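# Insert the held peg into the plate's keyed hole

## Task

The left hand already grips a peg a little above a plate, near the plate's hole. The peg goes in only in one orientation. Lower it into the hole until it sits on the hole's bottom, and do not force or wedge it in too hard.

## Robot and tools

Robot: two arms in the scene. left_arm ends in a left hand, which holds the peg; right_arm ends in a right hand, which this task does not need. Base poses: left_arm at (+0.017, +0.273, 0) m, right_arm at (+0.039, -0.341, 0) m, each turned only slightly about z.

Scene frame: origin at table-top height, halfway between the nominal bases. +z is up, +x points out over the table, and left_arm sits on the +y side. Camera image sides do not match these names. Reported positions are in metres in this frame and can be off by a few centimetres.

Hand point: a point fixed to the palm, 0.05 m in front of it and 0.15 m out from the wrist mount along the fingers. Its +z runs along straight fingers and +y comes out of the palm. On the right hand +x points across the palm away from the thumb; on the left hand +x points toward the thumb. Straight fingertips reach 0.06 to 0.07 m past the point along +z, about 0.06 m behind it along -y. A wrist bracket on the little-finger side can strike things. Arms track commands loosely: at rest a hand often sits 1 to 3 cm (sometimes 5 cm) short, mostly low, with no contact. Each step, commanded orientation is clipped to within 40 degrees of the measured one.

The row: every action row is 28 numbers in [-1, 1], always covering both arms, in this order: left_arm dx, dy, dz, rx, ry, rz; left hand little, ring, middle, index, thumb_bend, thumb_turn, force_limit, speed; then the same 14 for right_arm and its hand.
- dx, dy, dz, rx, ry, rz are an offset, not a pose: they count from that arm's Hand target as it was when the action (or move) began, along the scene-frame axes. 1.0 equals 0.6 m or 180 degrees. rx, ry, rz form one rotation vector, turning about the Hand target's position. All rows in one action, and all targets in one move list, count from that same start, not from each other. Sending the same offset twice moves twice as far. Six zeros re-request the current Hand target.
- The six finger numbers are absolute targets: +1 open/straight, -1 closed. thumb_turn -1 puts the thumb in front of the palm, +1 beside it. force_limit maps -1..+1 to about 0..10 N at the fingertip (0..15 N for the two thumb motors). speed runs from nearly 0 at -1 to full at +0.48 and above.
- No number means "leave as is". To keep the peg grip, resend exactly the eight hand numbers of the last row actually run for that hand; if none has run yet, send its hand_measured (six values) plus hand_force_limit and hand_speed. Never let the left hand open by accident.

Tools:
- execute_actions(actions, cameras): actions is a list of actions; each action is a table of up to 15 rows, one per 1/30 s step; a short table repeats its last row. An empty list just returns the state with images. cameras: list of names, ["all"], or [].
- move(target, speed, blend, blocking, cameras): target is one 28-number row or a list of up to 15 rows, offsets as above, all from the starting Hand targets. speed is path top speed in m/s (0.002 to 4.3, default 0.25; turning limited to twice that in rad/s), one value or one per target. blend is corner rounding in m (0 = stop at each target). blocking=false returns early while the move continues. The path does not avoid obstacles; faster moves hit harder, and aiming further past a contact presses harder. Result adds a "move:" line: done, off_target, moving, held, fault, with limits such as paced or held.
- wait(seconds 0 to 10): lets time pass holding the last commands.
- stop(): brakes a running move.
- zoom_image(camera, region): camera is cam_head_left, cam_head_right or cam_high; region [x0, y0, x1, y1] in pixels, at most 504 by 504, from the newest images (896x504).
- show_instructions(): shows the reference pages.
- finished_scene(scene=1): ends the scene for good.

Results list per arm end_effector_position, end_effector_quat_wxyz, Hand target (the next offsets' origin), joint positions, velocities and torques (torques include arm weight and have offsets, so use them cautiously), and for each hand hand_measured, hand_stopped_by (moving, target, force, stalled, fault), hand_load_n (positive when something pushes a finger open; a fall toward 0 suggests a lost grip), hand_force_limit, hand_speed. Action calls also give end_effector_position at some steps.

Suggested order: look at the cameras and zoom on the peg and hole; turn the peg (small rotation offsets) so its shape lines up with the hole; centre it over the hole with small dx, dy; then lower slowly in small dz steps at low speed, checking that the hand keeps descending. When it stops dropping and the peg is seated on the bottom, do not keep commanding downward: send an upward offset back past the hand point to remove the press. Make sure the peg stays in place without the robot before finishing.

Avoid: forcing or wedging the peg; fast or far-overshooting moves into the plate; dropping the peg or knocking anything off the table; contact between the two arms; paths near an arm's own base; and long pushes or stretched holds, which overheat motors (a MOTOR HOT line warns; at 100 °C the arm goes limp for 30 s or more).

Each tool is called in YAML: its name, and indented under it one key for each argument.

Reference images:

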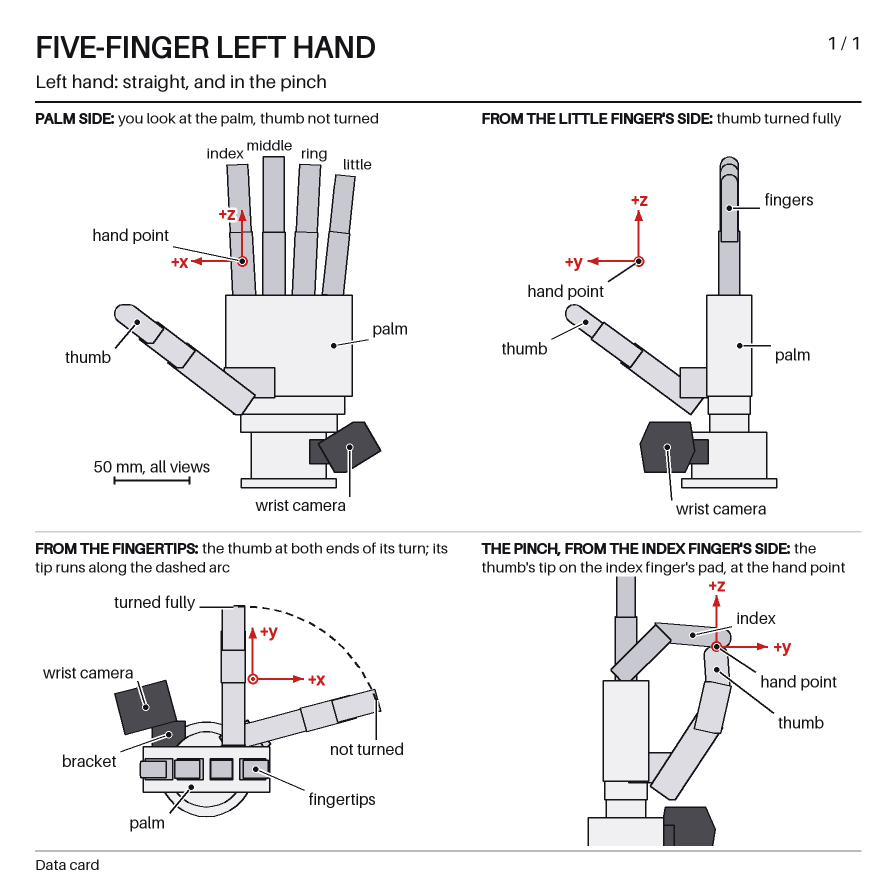

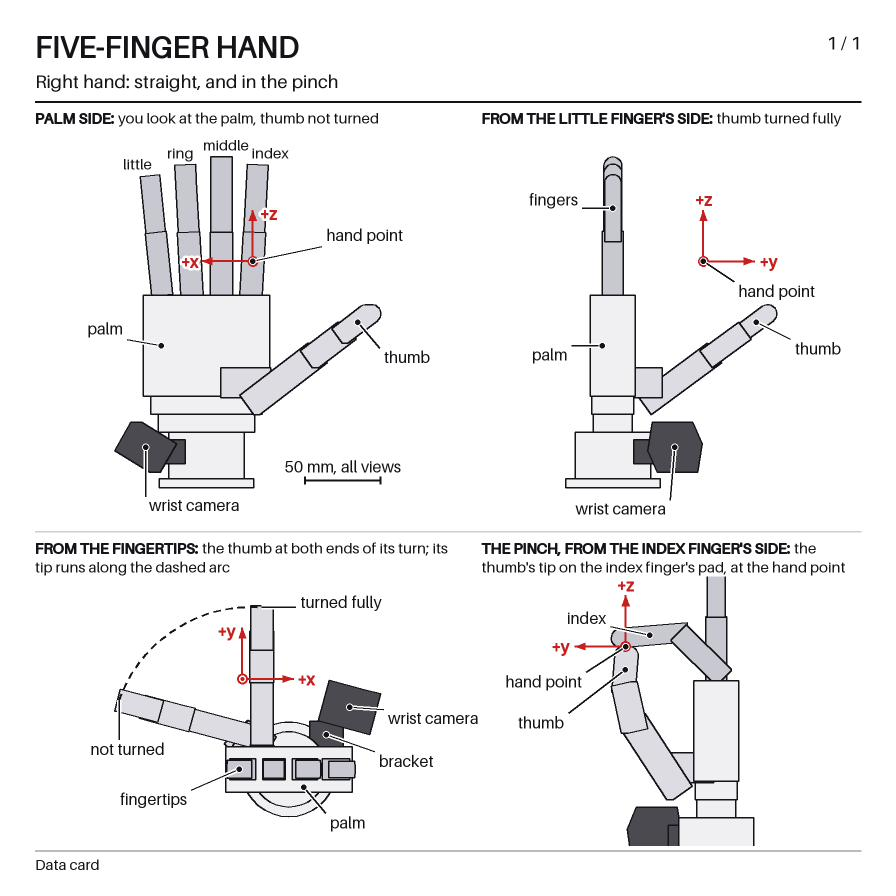

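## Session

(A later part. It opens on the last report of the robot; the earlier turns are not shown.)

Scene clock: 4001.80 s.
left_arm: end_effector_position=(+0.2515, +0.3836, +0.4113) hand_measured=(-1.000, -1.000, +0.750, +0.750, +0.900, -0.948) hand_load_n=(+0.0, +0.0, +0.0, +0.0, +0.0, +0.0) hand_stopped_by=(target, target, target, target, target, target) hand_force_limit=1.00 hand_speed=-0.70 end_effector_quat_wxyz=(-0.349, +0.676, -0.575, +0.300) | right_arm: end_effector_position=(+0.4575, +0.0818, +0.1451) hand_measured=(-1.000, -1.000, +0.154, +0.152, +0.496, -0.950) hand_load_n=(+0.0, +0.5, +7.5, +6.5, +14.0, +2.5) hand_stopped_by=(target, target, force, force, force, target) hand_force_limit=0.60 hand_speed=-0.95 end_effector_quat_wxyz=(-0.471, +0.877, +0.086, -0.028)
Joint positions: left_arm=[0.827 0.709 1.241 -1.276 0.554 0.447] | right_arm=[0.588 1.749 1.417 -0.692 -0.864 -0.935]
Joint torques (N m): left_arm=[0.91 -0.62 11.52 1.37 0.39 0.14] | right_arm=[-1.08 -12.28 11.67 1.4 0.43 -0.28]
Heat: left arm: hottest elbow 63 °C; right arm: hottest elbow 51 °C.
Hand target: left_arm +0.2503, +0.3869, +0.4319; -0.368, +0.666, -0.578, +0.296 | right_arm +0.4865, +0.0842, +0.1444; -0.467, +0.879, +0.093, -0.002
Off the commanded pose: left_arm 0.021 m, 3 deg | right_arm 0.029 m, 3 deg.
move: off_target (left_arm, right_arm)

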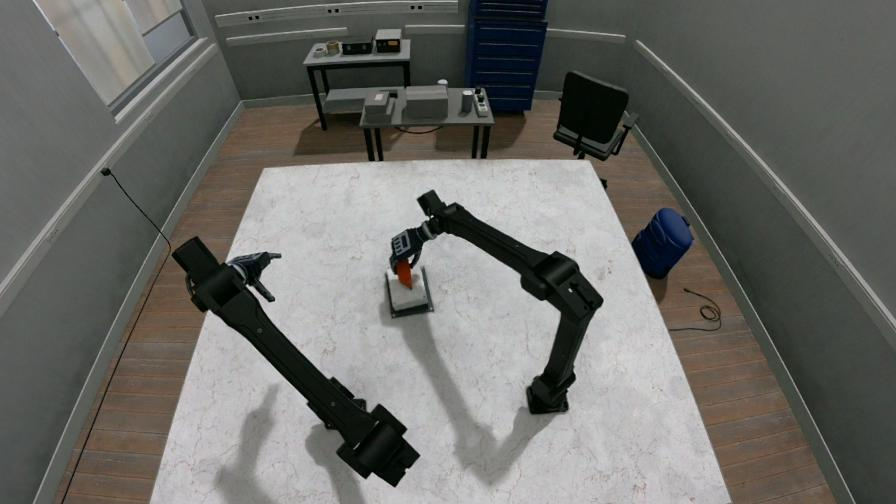

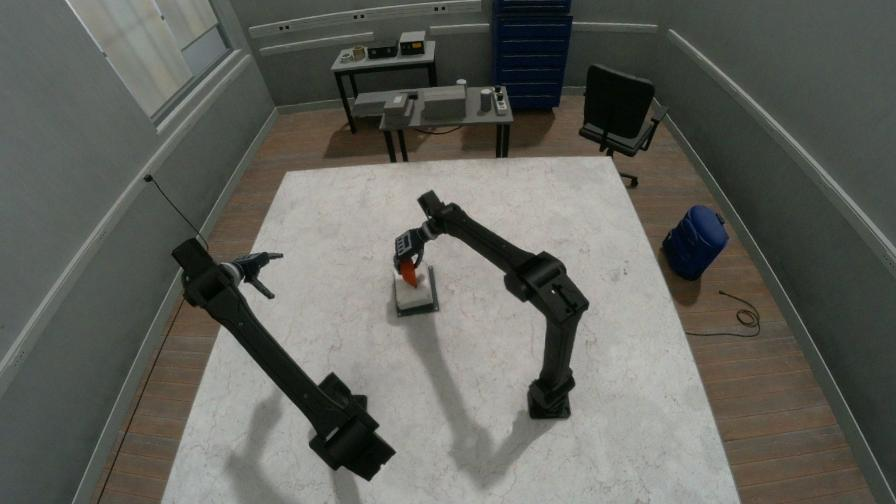

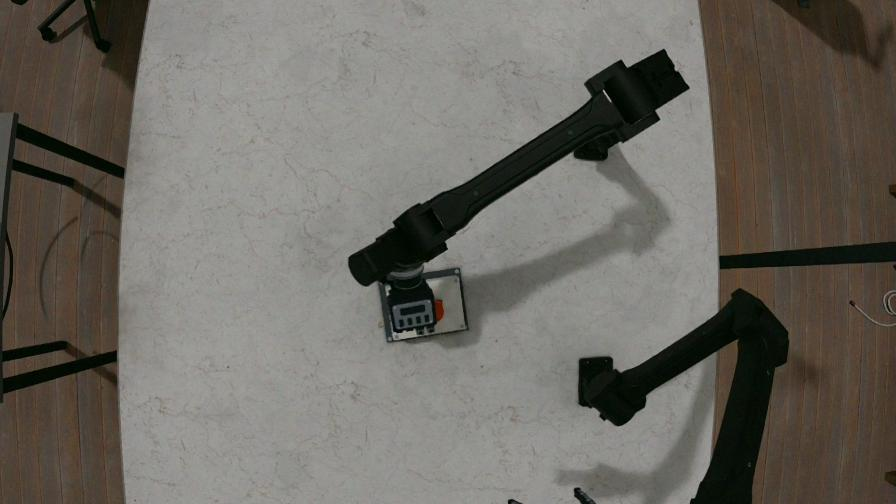

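move:
  target: [0,0,0,0,0,0,-1,-1,0.75,0.75,0.9,-0.948,1.0,-0.7,-0.05,0.012,0.15,0.0,0.0,-0.004,-1,-1,-0.05,-0.05,0.05,-0.95,0.6,-0.95]
  speed: 0.1
  cameras: ["all"]

zoom_image:
  camera: "cam_high"
  region: [390, 270, 470, 340]

zoom_image:
  camera: "cam_head_left"
  region: [388, 255, 422, 297]

zoom_image:
  camera: "cam_head_right"
  region: [392, 255, 426, 297]

Scene clock: 4016.47 s.
left_arm: end_effector_position=(+0.2515, +0.3836, +0.4113) hand_measured=(-1.000, -1.000, +0.750, +0.750, +0.900, -0.948) hand_load_n=(+0.0, +0.0, +0.0, +0.0, +0.0, +0.0) hand_stopped_by=(target, target, target, target, target, target) hand_force_limit=1.00 hand_speed=-0.70 end_effector_quat_wxyz=(-0.349, +0.676, -0.575, +0.300) | right_arm: end_effector_position=(+0.4497, +0.0745, +0.1864) hand_measured=(-1.000, -1.000, +0.154, +0.152, +0.496, -0.950) hand_load_n=(+0.0, +0.0, +8.0, +5.0, +14.5, +0.5) hand_stopped_by=(target, target, force, force, force, target) hand_force_limit=0.60 hand_speed=-0.95 end_effector_quat_wxyz=(-0.447, +0.891, +0.069, -0.028)
Joint positions: left_arm=[0.827 0.709 1.241 -1.276 0.554 0.447] | right_arm=[0.598 1.699 1.482 -0.831 -0.809 -0.912]
Joint torques (N m): left_arm=[0.91 -0.56 11.51 1.39 0.39 0.14] | right_arm=[1.38 -17.26 12.72 1.03 -0.56 0.14]
Heat: left arm: hottest elbow 63 °C; right arm: hottest elbow 52 °C.
Hand target: left_arm +0.2503, +0.3869, +0.4319; -0.368, +0.666, -0.578, +0.296 | right_arm +0.4564, +0.0915, +0.2343; -0.467, +0.880, +0.087, +0.001
Off the commanded pose: left_arm 0.021 m, 3 deg | right_arm 0.051 m, 5 deg.
move: off_target (left_arm, right_arm)

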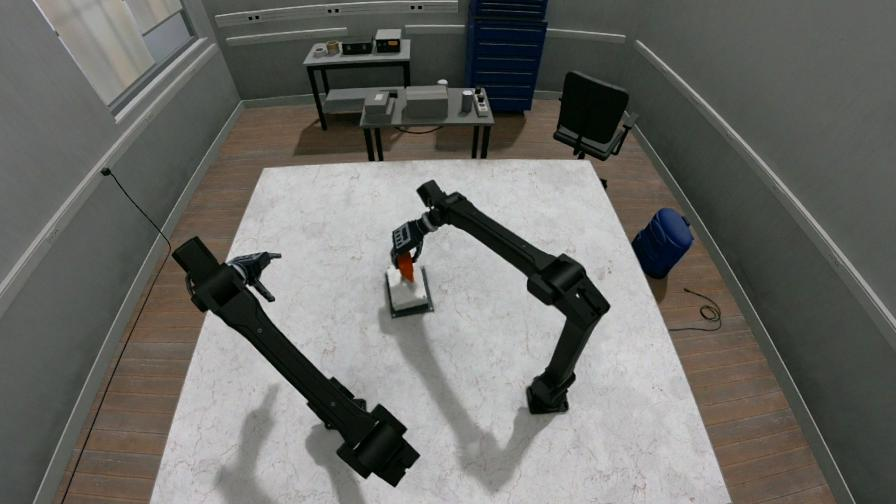

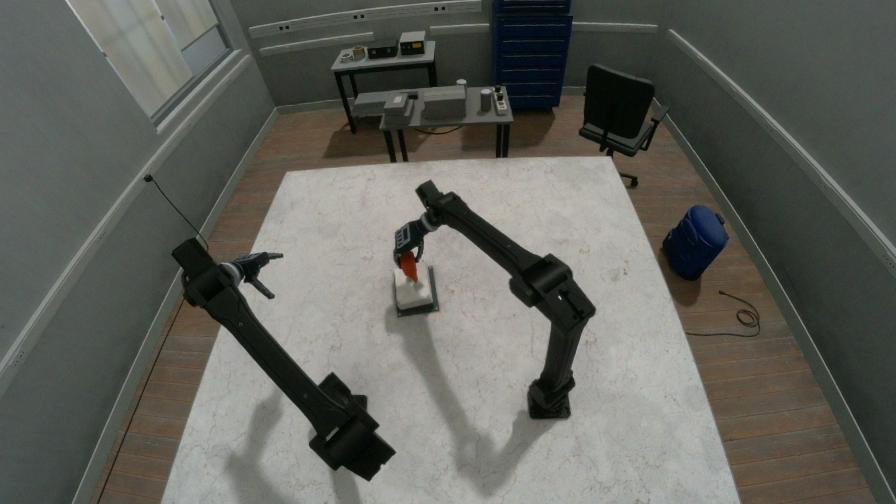

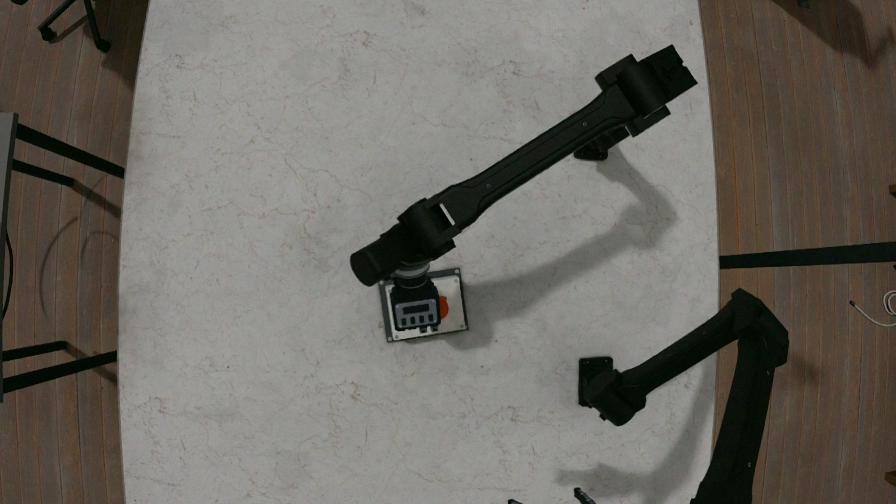

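Scaled by 6.300 from the camera's 896x504 image, which has a finer 1280x720 frame.

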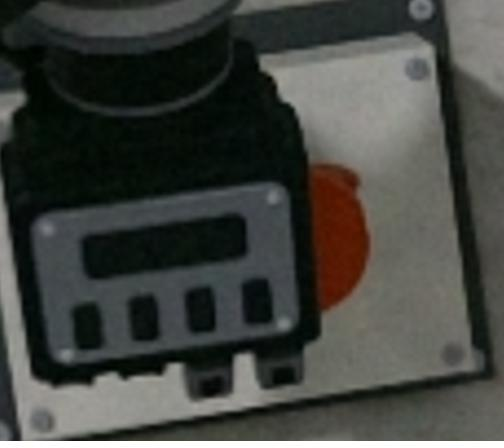

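Scaled by 12.000 from the camera's 896x504 image, which has a finer 1280x720 frame.

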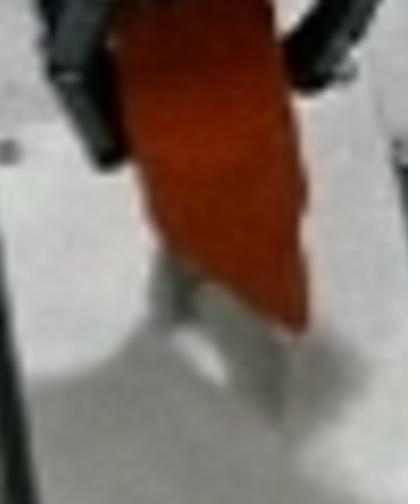

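Scaled by 12.000 from the camera's 896x504 image, which has a finer 1280x720 frame.

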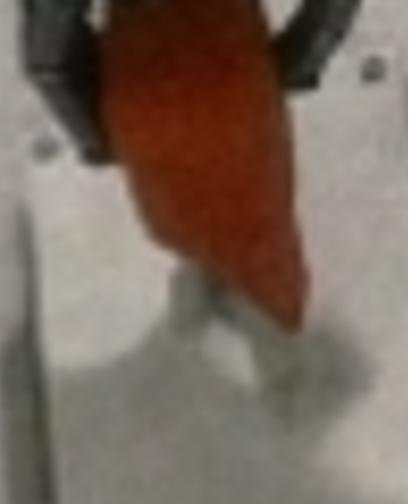

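zoom_image:
  camera: "cam_head_left"
  region: [398, 270, 418, 294]

zoom_image:
  camera: "cam_head_right"
  region: [400, 270, 420, 294]

Scaled by 21.000 from the camera's 896x504 image, which has a finer 1280x720 frame.

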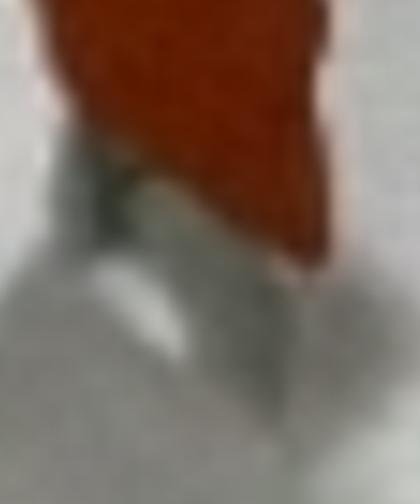

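Scaled by 21.000 from the camera's 896x504 image, which has a finer 1280x720 frame.

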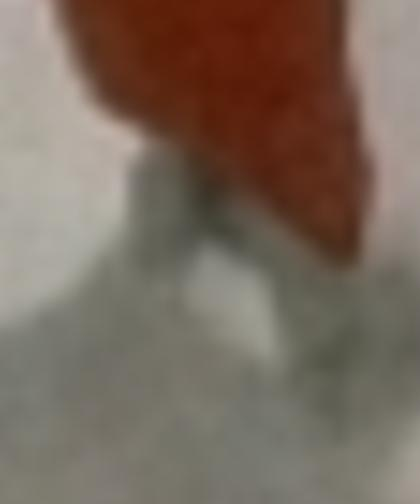

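move:
  target:
    - [0,0,0,0,0,0,-1,-1,0.75,0.75,0.9,-0.948,1.0,-0.7,-0.0073,-0.0775,0.0,0.0,0.008,-0.002,-1,-1,-0.05,-0.05,0.05,-0.95,0.6,-0.95]
    - [0,0,0,0,0,0,-1,-1,0.75,0.75,0.9,-0.948,1.0,-0.7,-0.0073,-0.0775,-0.137,0.0,0.008,-0.002,-1,-1,-0.05,-0.05,0.05,-0.95,0.6,-0.95]
  speed: 0.08
  cameras: ["all"]

zoom_image:
  camera: "cam_high"
  region: [390, 250, 470, 320]

zoom_image:
  camera: "cam_head_left"
  region: [395, 255, 430, 297]

zoom_image:
  camera: "cam_head_right"
  region: [400, 255, 435, 297]

Scene clock: 4093.63 s.
left_arm: end_effector_position=(+0.2515, +0.3836, +0.4113) hand_measured=(-1.000, -1.000, +0.750, +0.750, +0.900, -0.948) hand_load_n=(+0.0, +0.0, +0.0, +0.0, +0.0, +0.0) hand_stopped_by=(target, target, target, target, target, target) hand_force_limit=1.00 hand_speed=-0.70 end_effector_quat_wxyz=(-0.349, +0.676, -0.575, +0.300) | right_arm: end_effector_position=(+0.4417, +0.0446, +0.1497) hand_measured=(-1.000, -1.000, +0.154, +0.152, +0.496, -0.950) hand_load_n=(+0.0, +0.0, +8.0, +5.0, +15.0, +0.5) hand_stopped_by=(target, target, force, force, force, target) hand_force_limit=0.60 hand_speed=-0.95 end_effector_quat_wxyz=(-0.462, +0.884, +0.076, -0.020)
Joint positions: left_arm=[0.827 0.709 1.241 -1.276 0.554 0.447] | right_arm=[0.553 1.659 1.322 -0.716 -0.85 -0.964]
Joint torques (N m): left_arm=[0.91 -0.56 11.52 1.39 0.39 0.14] | right_arm=[-0.73 -13.27 8.66 1.95 -0.74 -0.07]
Heat: left arm: hottest elbow 63 °C; right arm: hottest elbow 50 °C.
Hand target: left_arm +0.2503, +0.3869, +0.4319; -0.368, +0.666, -0.578, +0.296 | right_arm +0.4521, +0.0450, +0.1521; -0.468, +0.880, +0.078, -0.009
Off the commanded pose: left_arm 0.021 m, 3 deg | right_arm 0.011 m, 2 deg.
move: off_target (left_arm, right_arm)

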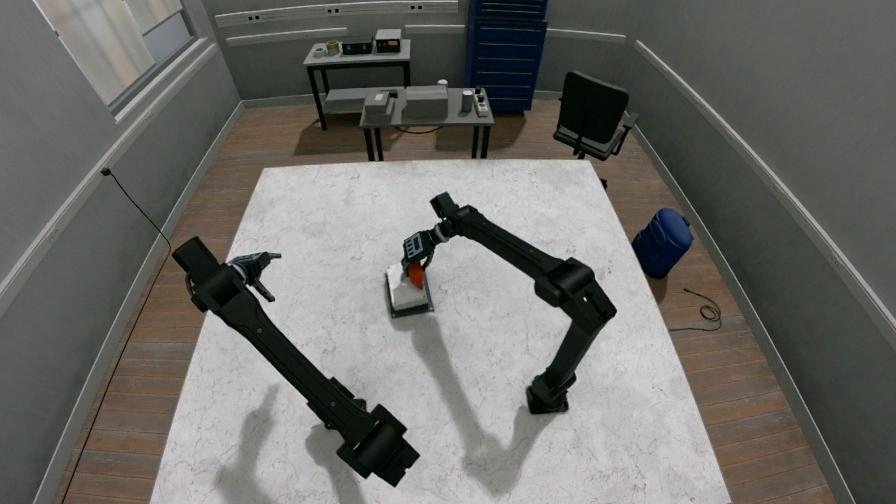

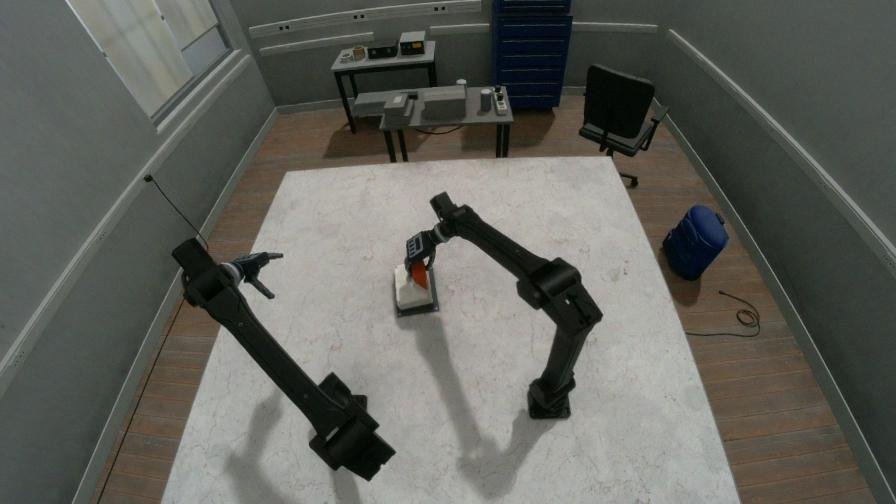

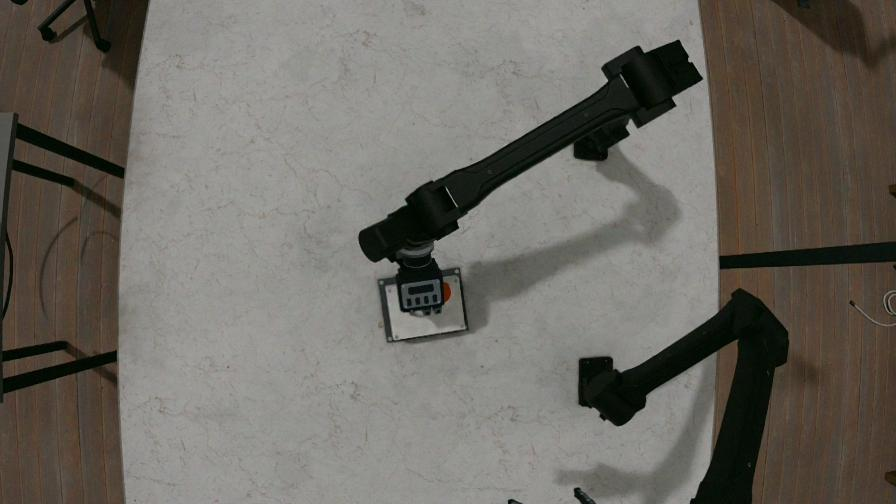

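Scaled by 6.300 from the camera's 896x504 image, which has a finer 1280x720 frame.

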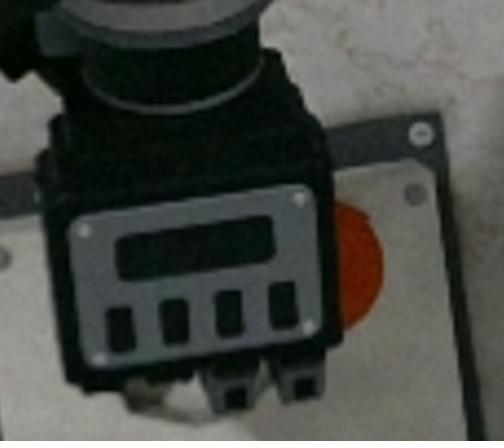

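Scaled by 12.000 from the camera's 896x504 image, which has a finer 1280x720 frame.

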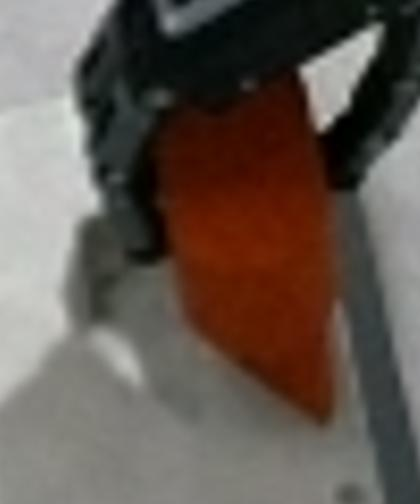

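Scaled by 12.000 from the camera's 896x504 image, which has a finer 1280x720 frame.

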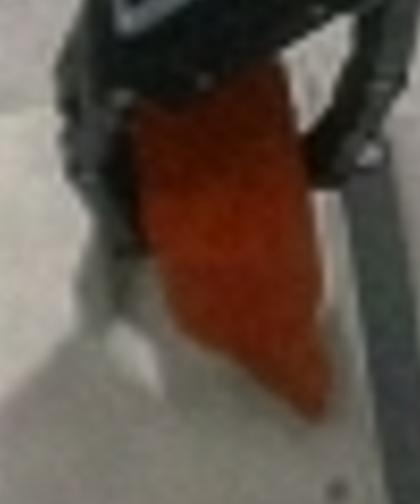

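move:
  target: [0,0,0,0,0,0,-1,-1,0.75,0.75,0.9,-0.948,1.0,-0.7,0.0,0.0,-0.02,0.0,0.0,0.0,-1,-1,-0.05,-0.05,0.05,-0.95,0.6,-0.95]
  speed: 0.05
  cameras: []

move:
  target: [0,0,0,0,0,0,-1,-1,0.75,0.75,0.9,-0.948,1.0,-0.7,0.0,0.0,-0.01,0.0,0.0,0.0,-1,-1,-0.05,-0.05,0.05,-0.95,0.6,-0.95]
  speed: 0.05
  cameras: ["all"]

zoom_image:
  camera: "cam_high"
  region: [390, 250, 470, 320]

zoom_image:
  camera: "cam_head_left"
  region: [400, 265, 425, 295]

zoom_image:
  camera: "cam_head_right"
  region: [405, 265, 430, 295]

Scene clock: 4100.67 s.
left_arm: end_effector_position=(+0.2515, +0.3836, +0.4113) hand_measured=(-1.000, -1.000, +0.750, +0.750, +0.900, -0.948) hand_load_n=(+0.0, +0.0, +0.0, +0.0, +0.0, +0.0) hand_stopped_by=(target, target, target, target, target, target) hand_force_limit=1.00 hand_speed=-0.70 end_effector_quat_wxyz=(-0.349, +0.676, -0.575, +0.300) | right_arm: end_effector_position=(+0.4424, +0.0459, +0.1483) hand_measured=(-1.000, -1.000, +0.154, +0.152, +0.496, -0.950) hand_load_n=(+0.0, +0.0, +7.5, +6.5, +13.0, +3.0) hand_stopped_by=(target, target, force, force, force, target) hand_force_limit=0.60 hand_speed=-0.95 end_effector_quat_wxyz=(-0.466, +0.881, +0.077, -0.017)
Joint positions: left_arm=[0.827 0.709 1.241 -1.276 0.554 0.447] | right_arm=[0.552 1.659 1.314 -0.694 -0.857 -0.959]
Joint torques (N m): left_arm=[0.91 -0.62 11.52 1.37 0.39 0.14] | right_arm=[-0.67 -12.22 7.86 2.37 -0.49 -0.12]
Heat: left arm: hottest elbow 63 °C; right arm: hottest elbow 50 °C.
Hand target: left_arm +0.2503, +0.3869, +0.4319; -0.368, +0.666, -0.578, +0.296 | right_arm +0.4522, +0.0449, +0.1401; -0.468, +0.880, +0.078, -0.009
Off the commanded pose: left_arm 0.021 m, 3 deg | right_arm 0.013 m, 1 deg.
move: off_target (left_arm, right_arm)
No camera images: "cameras" was empty.

Scene clock: 4101.47 s.
left_arm: end_effector_position=(+0.2515, +0.3836, +0.4113) hand_measured=(-1.000, -1.000, +0.750, +0.750, +0.900, -0.948) hand_load_n=(+0.0, +0.0, +0.0, +0.5, +0.0, +0.0) hand_stopped_by=(target, target, target, target, target, target) hand_force_limit=1.00 hand_speed=-0.70 end_effector_quat_wxyz=(-0.349, +0.676, -0.575, +0.300) | right_arm: end_effector_position=(+0.4425, +0.0468, +0.1476) hand_measured=(-1.000, -1.000, +0.154, +0.152, +0.496, -0.950) hand_load_n=(+0.0, +0.0, +7.0, +7.5, +12.5, +3.0) hand_stopped_by=(target, target, force, force, force, target) hand_force_limit=0.60 hand_speed=-0.95 end_effector_quat_wxyz=(-0.469, +0.880, +0.076, -0.017)
Joint positions: left_arm=[0.827 0.709 1.241 -1.276 0.554 0.447] | right_arm=[0.552 1.659 1.309 -0.681 -0.861 -0.952]
Joint torques (N m): left_arm=[0.91 -0.56 11.52 1.39 0.39 0.14] | right_arm=[-0.5 -11.69 7.51 2.55 -0.34 -0.17]
Heat: left arm: hottest elbow 63 °C; right arm: hottest elbow 50 °C.
Hand target: left_arm +0.2503, +0.3869, +0.4319; -0.368, +0.666, -0.578, +0.296 | right_arm +0.4522, +0.0450, +0.1342; -0.468, +0.880, +0.078, -0.009
Off the commanded pose: left_arm 0.021 m, 3 deg | right_arm 0.017 m, 1 deg.
move: off_target (left_arm, right_arm)

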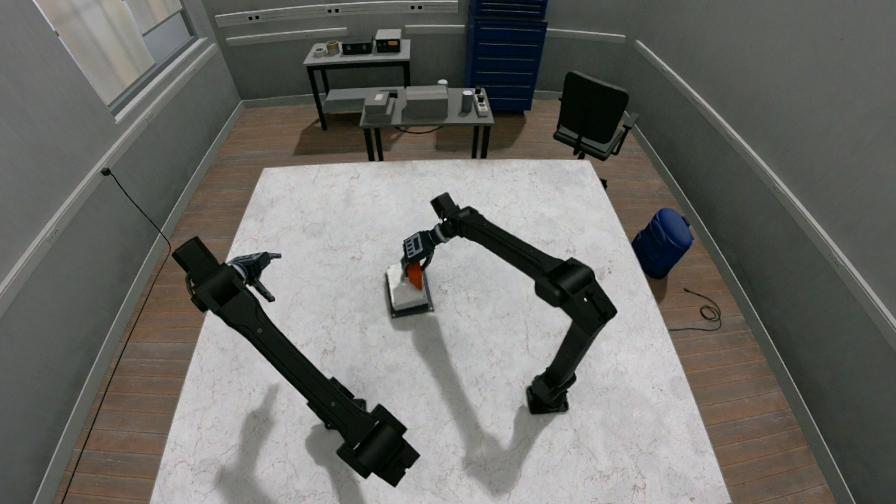

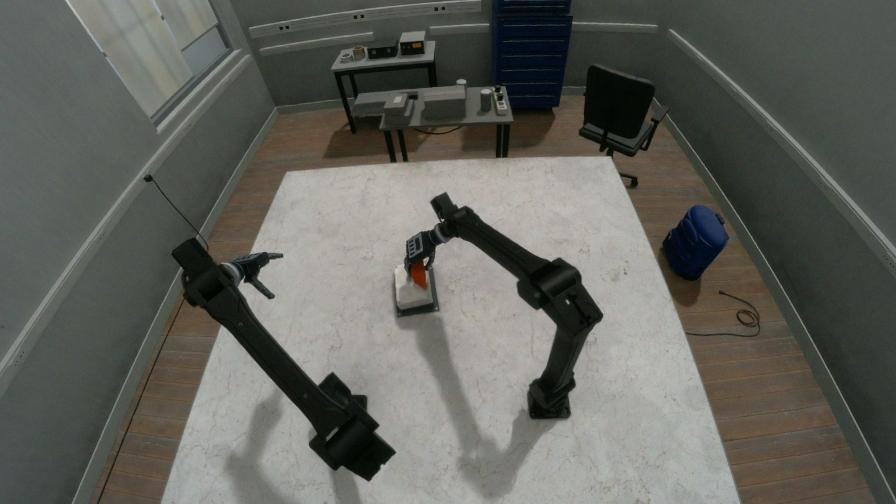

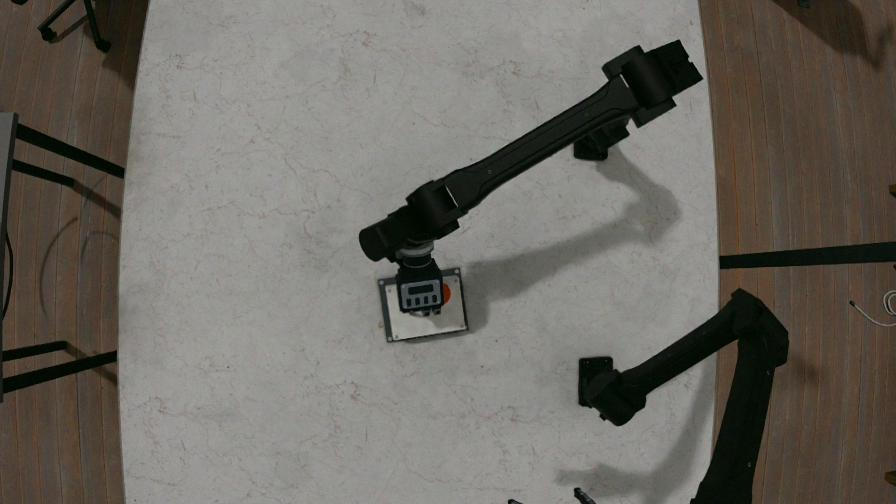

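Scaled by 6.300 from the camera's 896x504 image, which has a finer 1280x720 frame.

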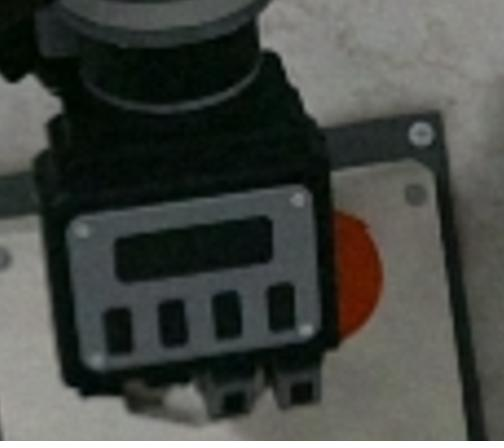

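Scaled by 16.800 from the camera's 896x504 image, which has a finer 1280x720 frame.

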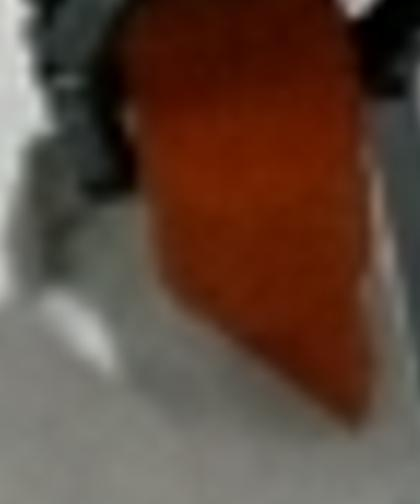

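Scaled by 16.800 from the camera's 896x504 image, which has a finer 1280x720 frame.

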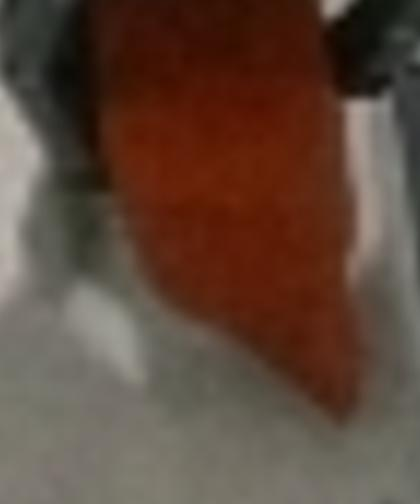

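move:
  target: [0,0,0,0,0,0,-1,-1,0.75,0.75,0.9,-0.948,1.0,-0.7,0.0,0.0,0.0,0.0,0.0,0.0,-1,-1,0.172,0.170,0.50,-0.95,0.6,-0.9]
  speed: 0.05
  cameras: ["all"]

zoom_image:
  camera: "cam_high"
  region: [390, 250, 470, 320]

zoom_image:
  camera: "cam_head_left"
  region: [400, 265, 425, 295]

Scene clock: 4110.07 s.
left_arm: end_effector_position=(+0.2515, +0.3836, +0.4113) hand_measured=(-1.000, -1.000, +0.750, +0.750, +0.900, -0.948) hand_load_n=(+0.0, +0.0, +0.0, +0.0, +0.0, +0.0) hand_stopped_by=(target, target, target, target, target, target) hand_force_limit=1.00 hand_speed=-0.70 end_effector_quat_wxyz=(-0.349, +0.676, -0.575, +0.300) | right_arm: end_effector_position=(+0.4410, +0.0463, +0.1444) hand_measured=(-1.000, -1.000, +0.172, +0.170, +0.502, -0.950) hand_load_n=(+0.0, +0.0, +1.0, +3.5, +3.0, +0.0) hand_stopped_by=(target, target, target, target, target, target) hand_force_limit=0.60 hand_speed=-0.90 end_effector_quat_wxyz=(-0.470, +0.879, +0.076, -0.018)
Joint positions: left_arm=[0.827 0.709 1.241 -1.276 0.554 0.447] | right_arm=[0.552 1.659 1.3 -0.672 -0.863 -0.952]
Joint torques (N m): left_arm=[0.91 -0.62 11.52 1.37 0.39 0.14] | right_arm=[-0.62 -11.75 8.13 2.13 -0.26 -0.18]
Heat: left arm: hottest elbow 63 °C; right arm: hottest elbow 49 °C.
Hand target: left_arm +0.2503, +0.3869, +0.4319; -0.368, +0.666, -0.578, +0.296 | right_arm +0.4521, +0.0450, +0.1341; -0.468, +0.880, +0.078, -0.009
Off the commanded pose: left_arm 0.021 m, 3 deg | right_arm 0.015 m, 1 deg.
move: off_target (left_arm, right_arm)

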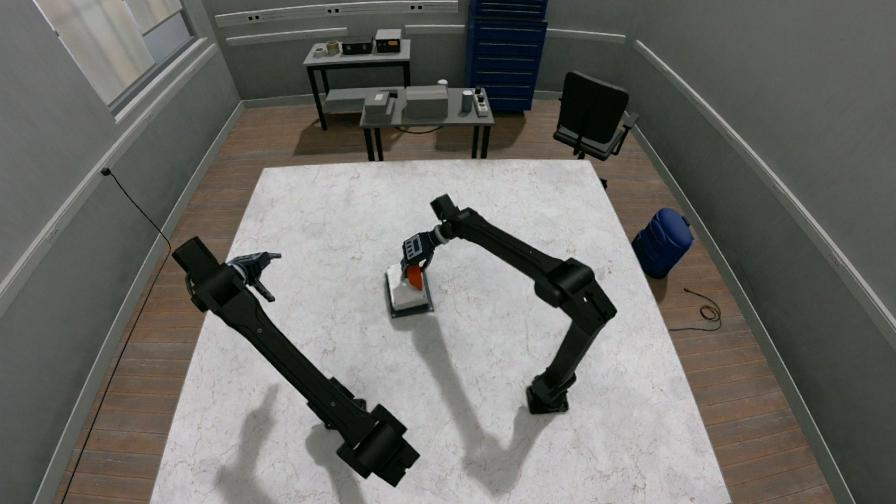

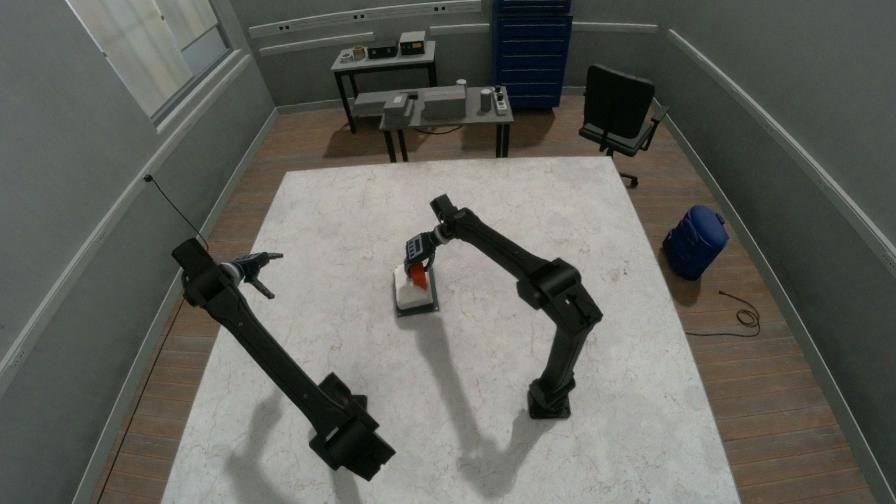

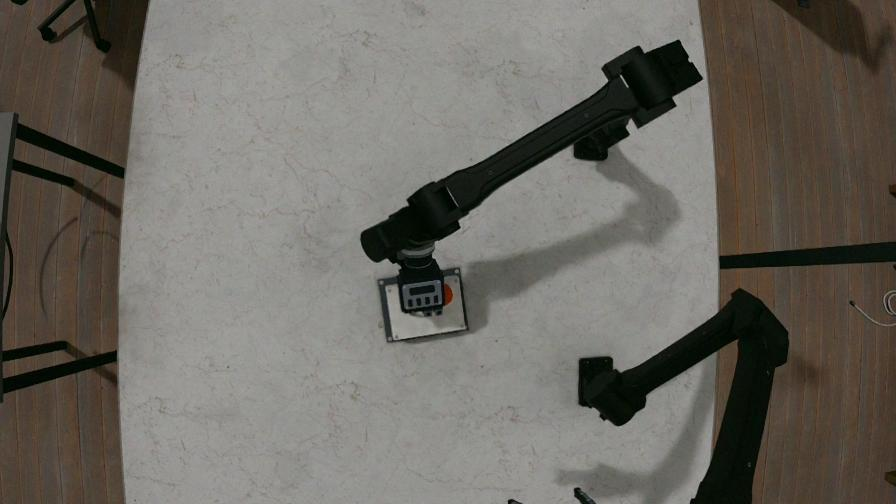

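Scaled by 6.300 from the camera's 896x504 image, which has a finer 1280x720 frame.

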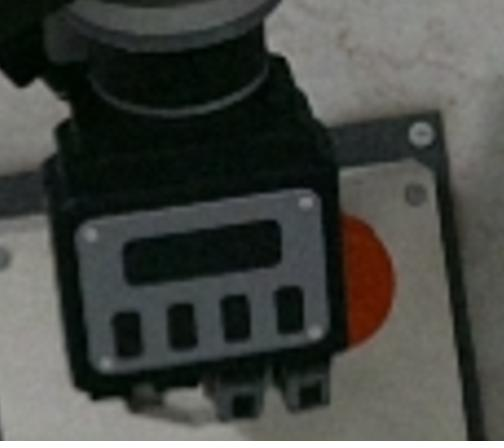

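Scaled by 16.800 from the camera's 896x504 image, which has a finer 1280x720 frame.

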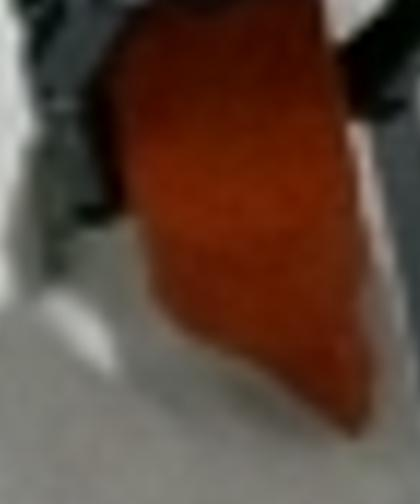

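move:
  target: [0,0,0,0,0,0,-1,-1,0.75,0.75,0.9,-0.948,1.0,-0.7,0.0,0.0,0.012,0.0,0.0,0.0,-1,-1,0.23,0.23,0.57,-0.95,0.6,-0.9]
  speed: 0.05
  cameras: ["all"]

zoom_image:
  camera: "cam_high"
  region: [390, 250, 470, 320]

zoom_image:
  camera: "cam_head_left"
  region: [400, 265, 425, 295]

Scene clock: 4117.80 s.
left_arm: end_effector_position=(+0.2515, +0.3836, +0.4113) hand_measured=(-1.000, -1.000, +0.750, +0.750, +0.900, -0.948) hand_load_n=(+0.0, +0.5, -0.5, +0.0, +0.0, +0.0) hand_stopped_by=(target, target, target, target, target, target) hand_force_limit=1.00 hand_speed=-0.70 end_effector_quat_wxyz=(-0.349, +0.676, -0.575, +0.300) | right_arm: end_effector_position=(+0.4421, +0.0463, +0.1426) hand_measured=(-1.000, -1.000, +0.230, +0.230, +0.570, -0.950) hand_load_n=(+0.0, +0.0, +0.0, +0.5, +0.0, +0.5) hand_stopped_by=(target, target, target, target, target, target) hand_force_limit=0.60 hand_speed=-0.90 end_effector_quat_wxyz=(-0.469, +0.880, +0.077, -0.017)
Joint positions: left_arm=[0.827 0.709 1.241 -1.276 0.554 0.447] | right_arm=[0.552 1.662 1.3 -0.67 -0.86 -0.955]
Joint torques (N m): left_arm=[0.91 -0.62 11.52 1.39 0.39 0.14] | right_arm=[-0.62 -12.51 8.94 1.26 -0.35 -0.15]
Heat: left arm: hottest elbow 63 °C; right arm: hottest elbow 49 °C.
Hand target: left_arm +0.2503, +0.3869, +0.4319; -0.368, +0.666, -0.578, +0.296 | right_arm +0.4521, +0.0450, +0.1414; -0.468, +0.880, +0.078, -0.009
Off the commanded pose: left_arm 0.021 m, 3 deg | right_arm 0.010 m, 1 deg.
move: off_target (left_arm)

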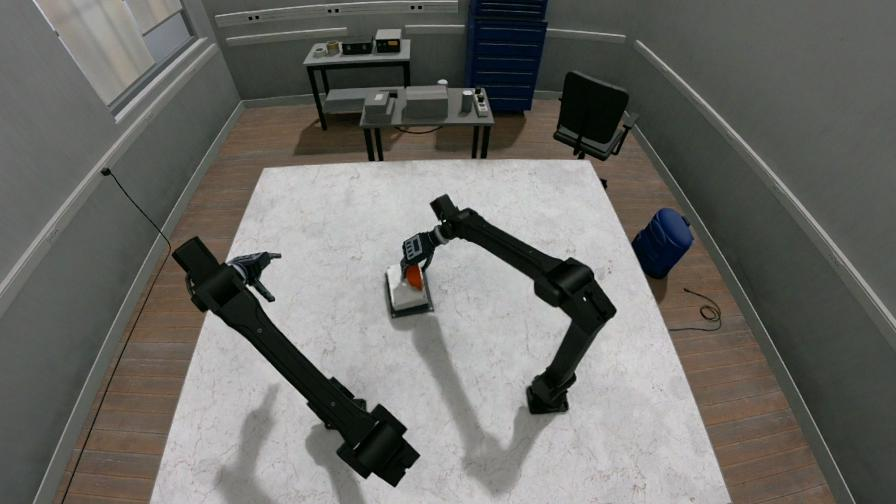

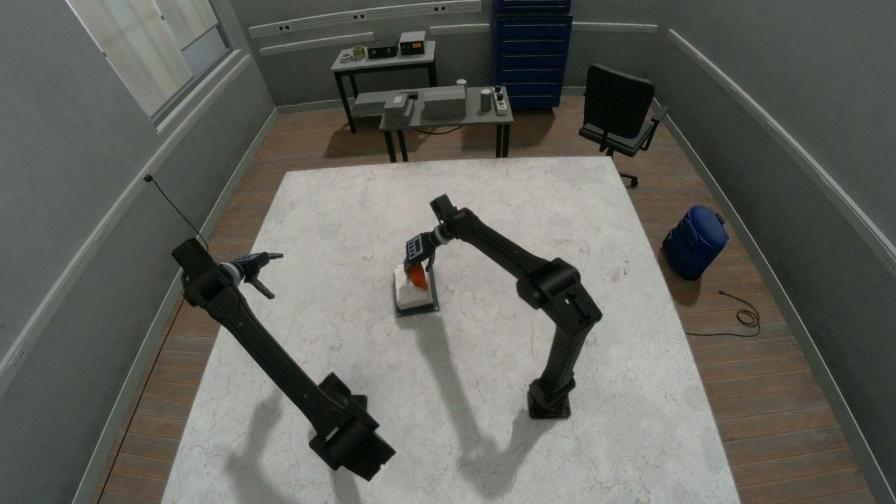

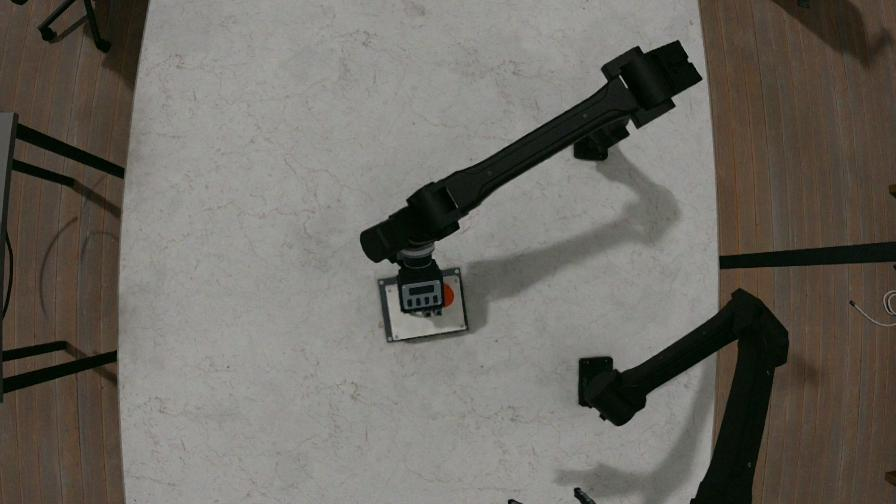

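Scaled by 6.300 from the camera's 896x504 image, which has a finer 1280x720 frame.

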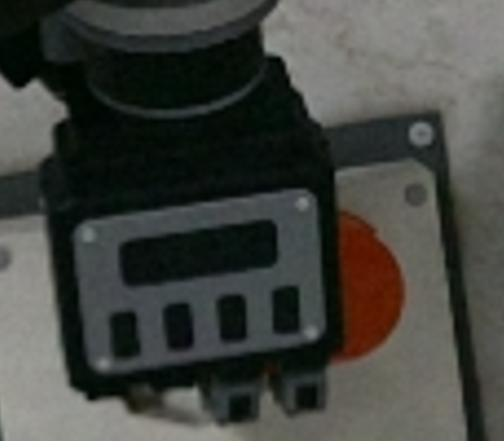

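Scaled by 16.800 from the camera's 896x504 image, which has a finer 1280x720 frame.

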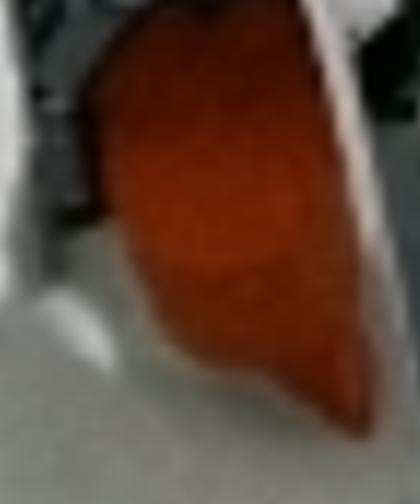

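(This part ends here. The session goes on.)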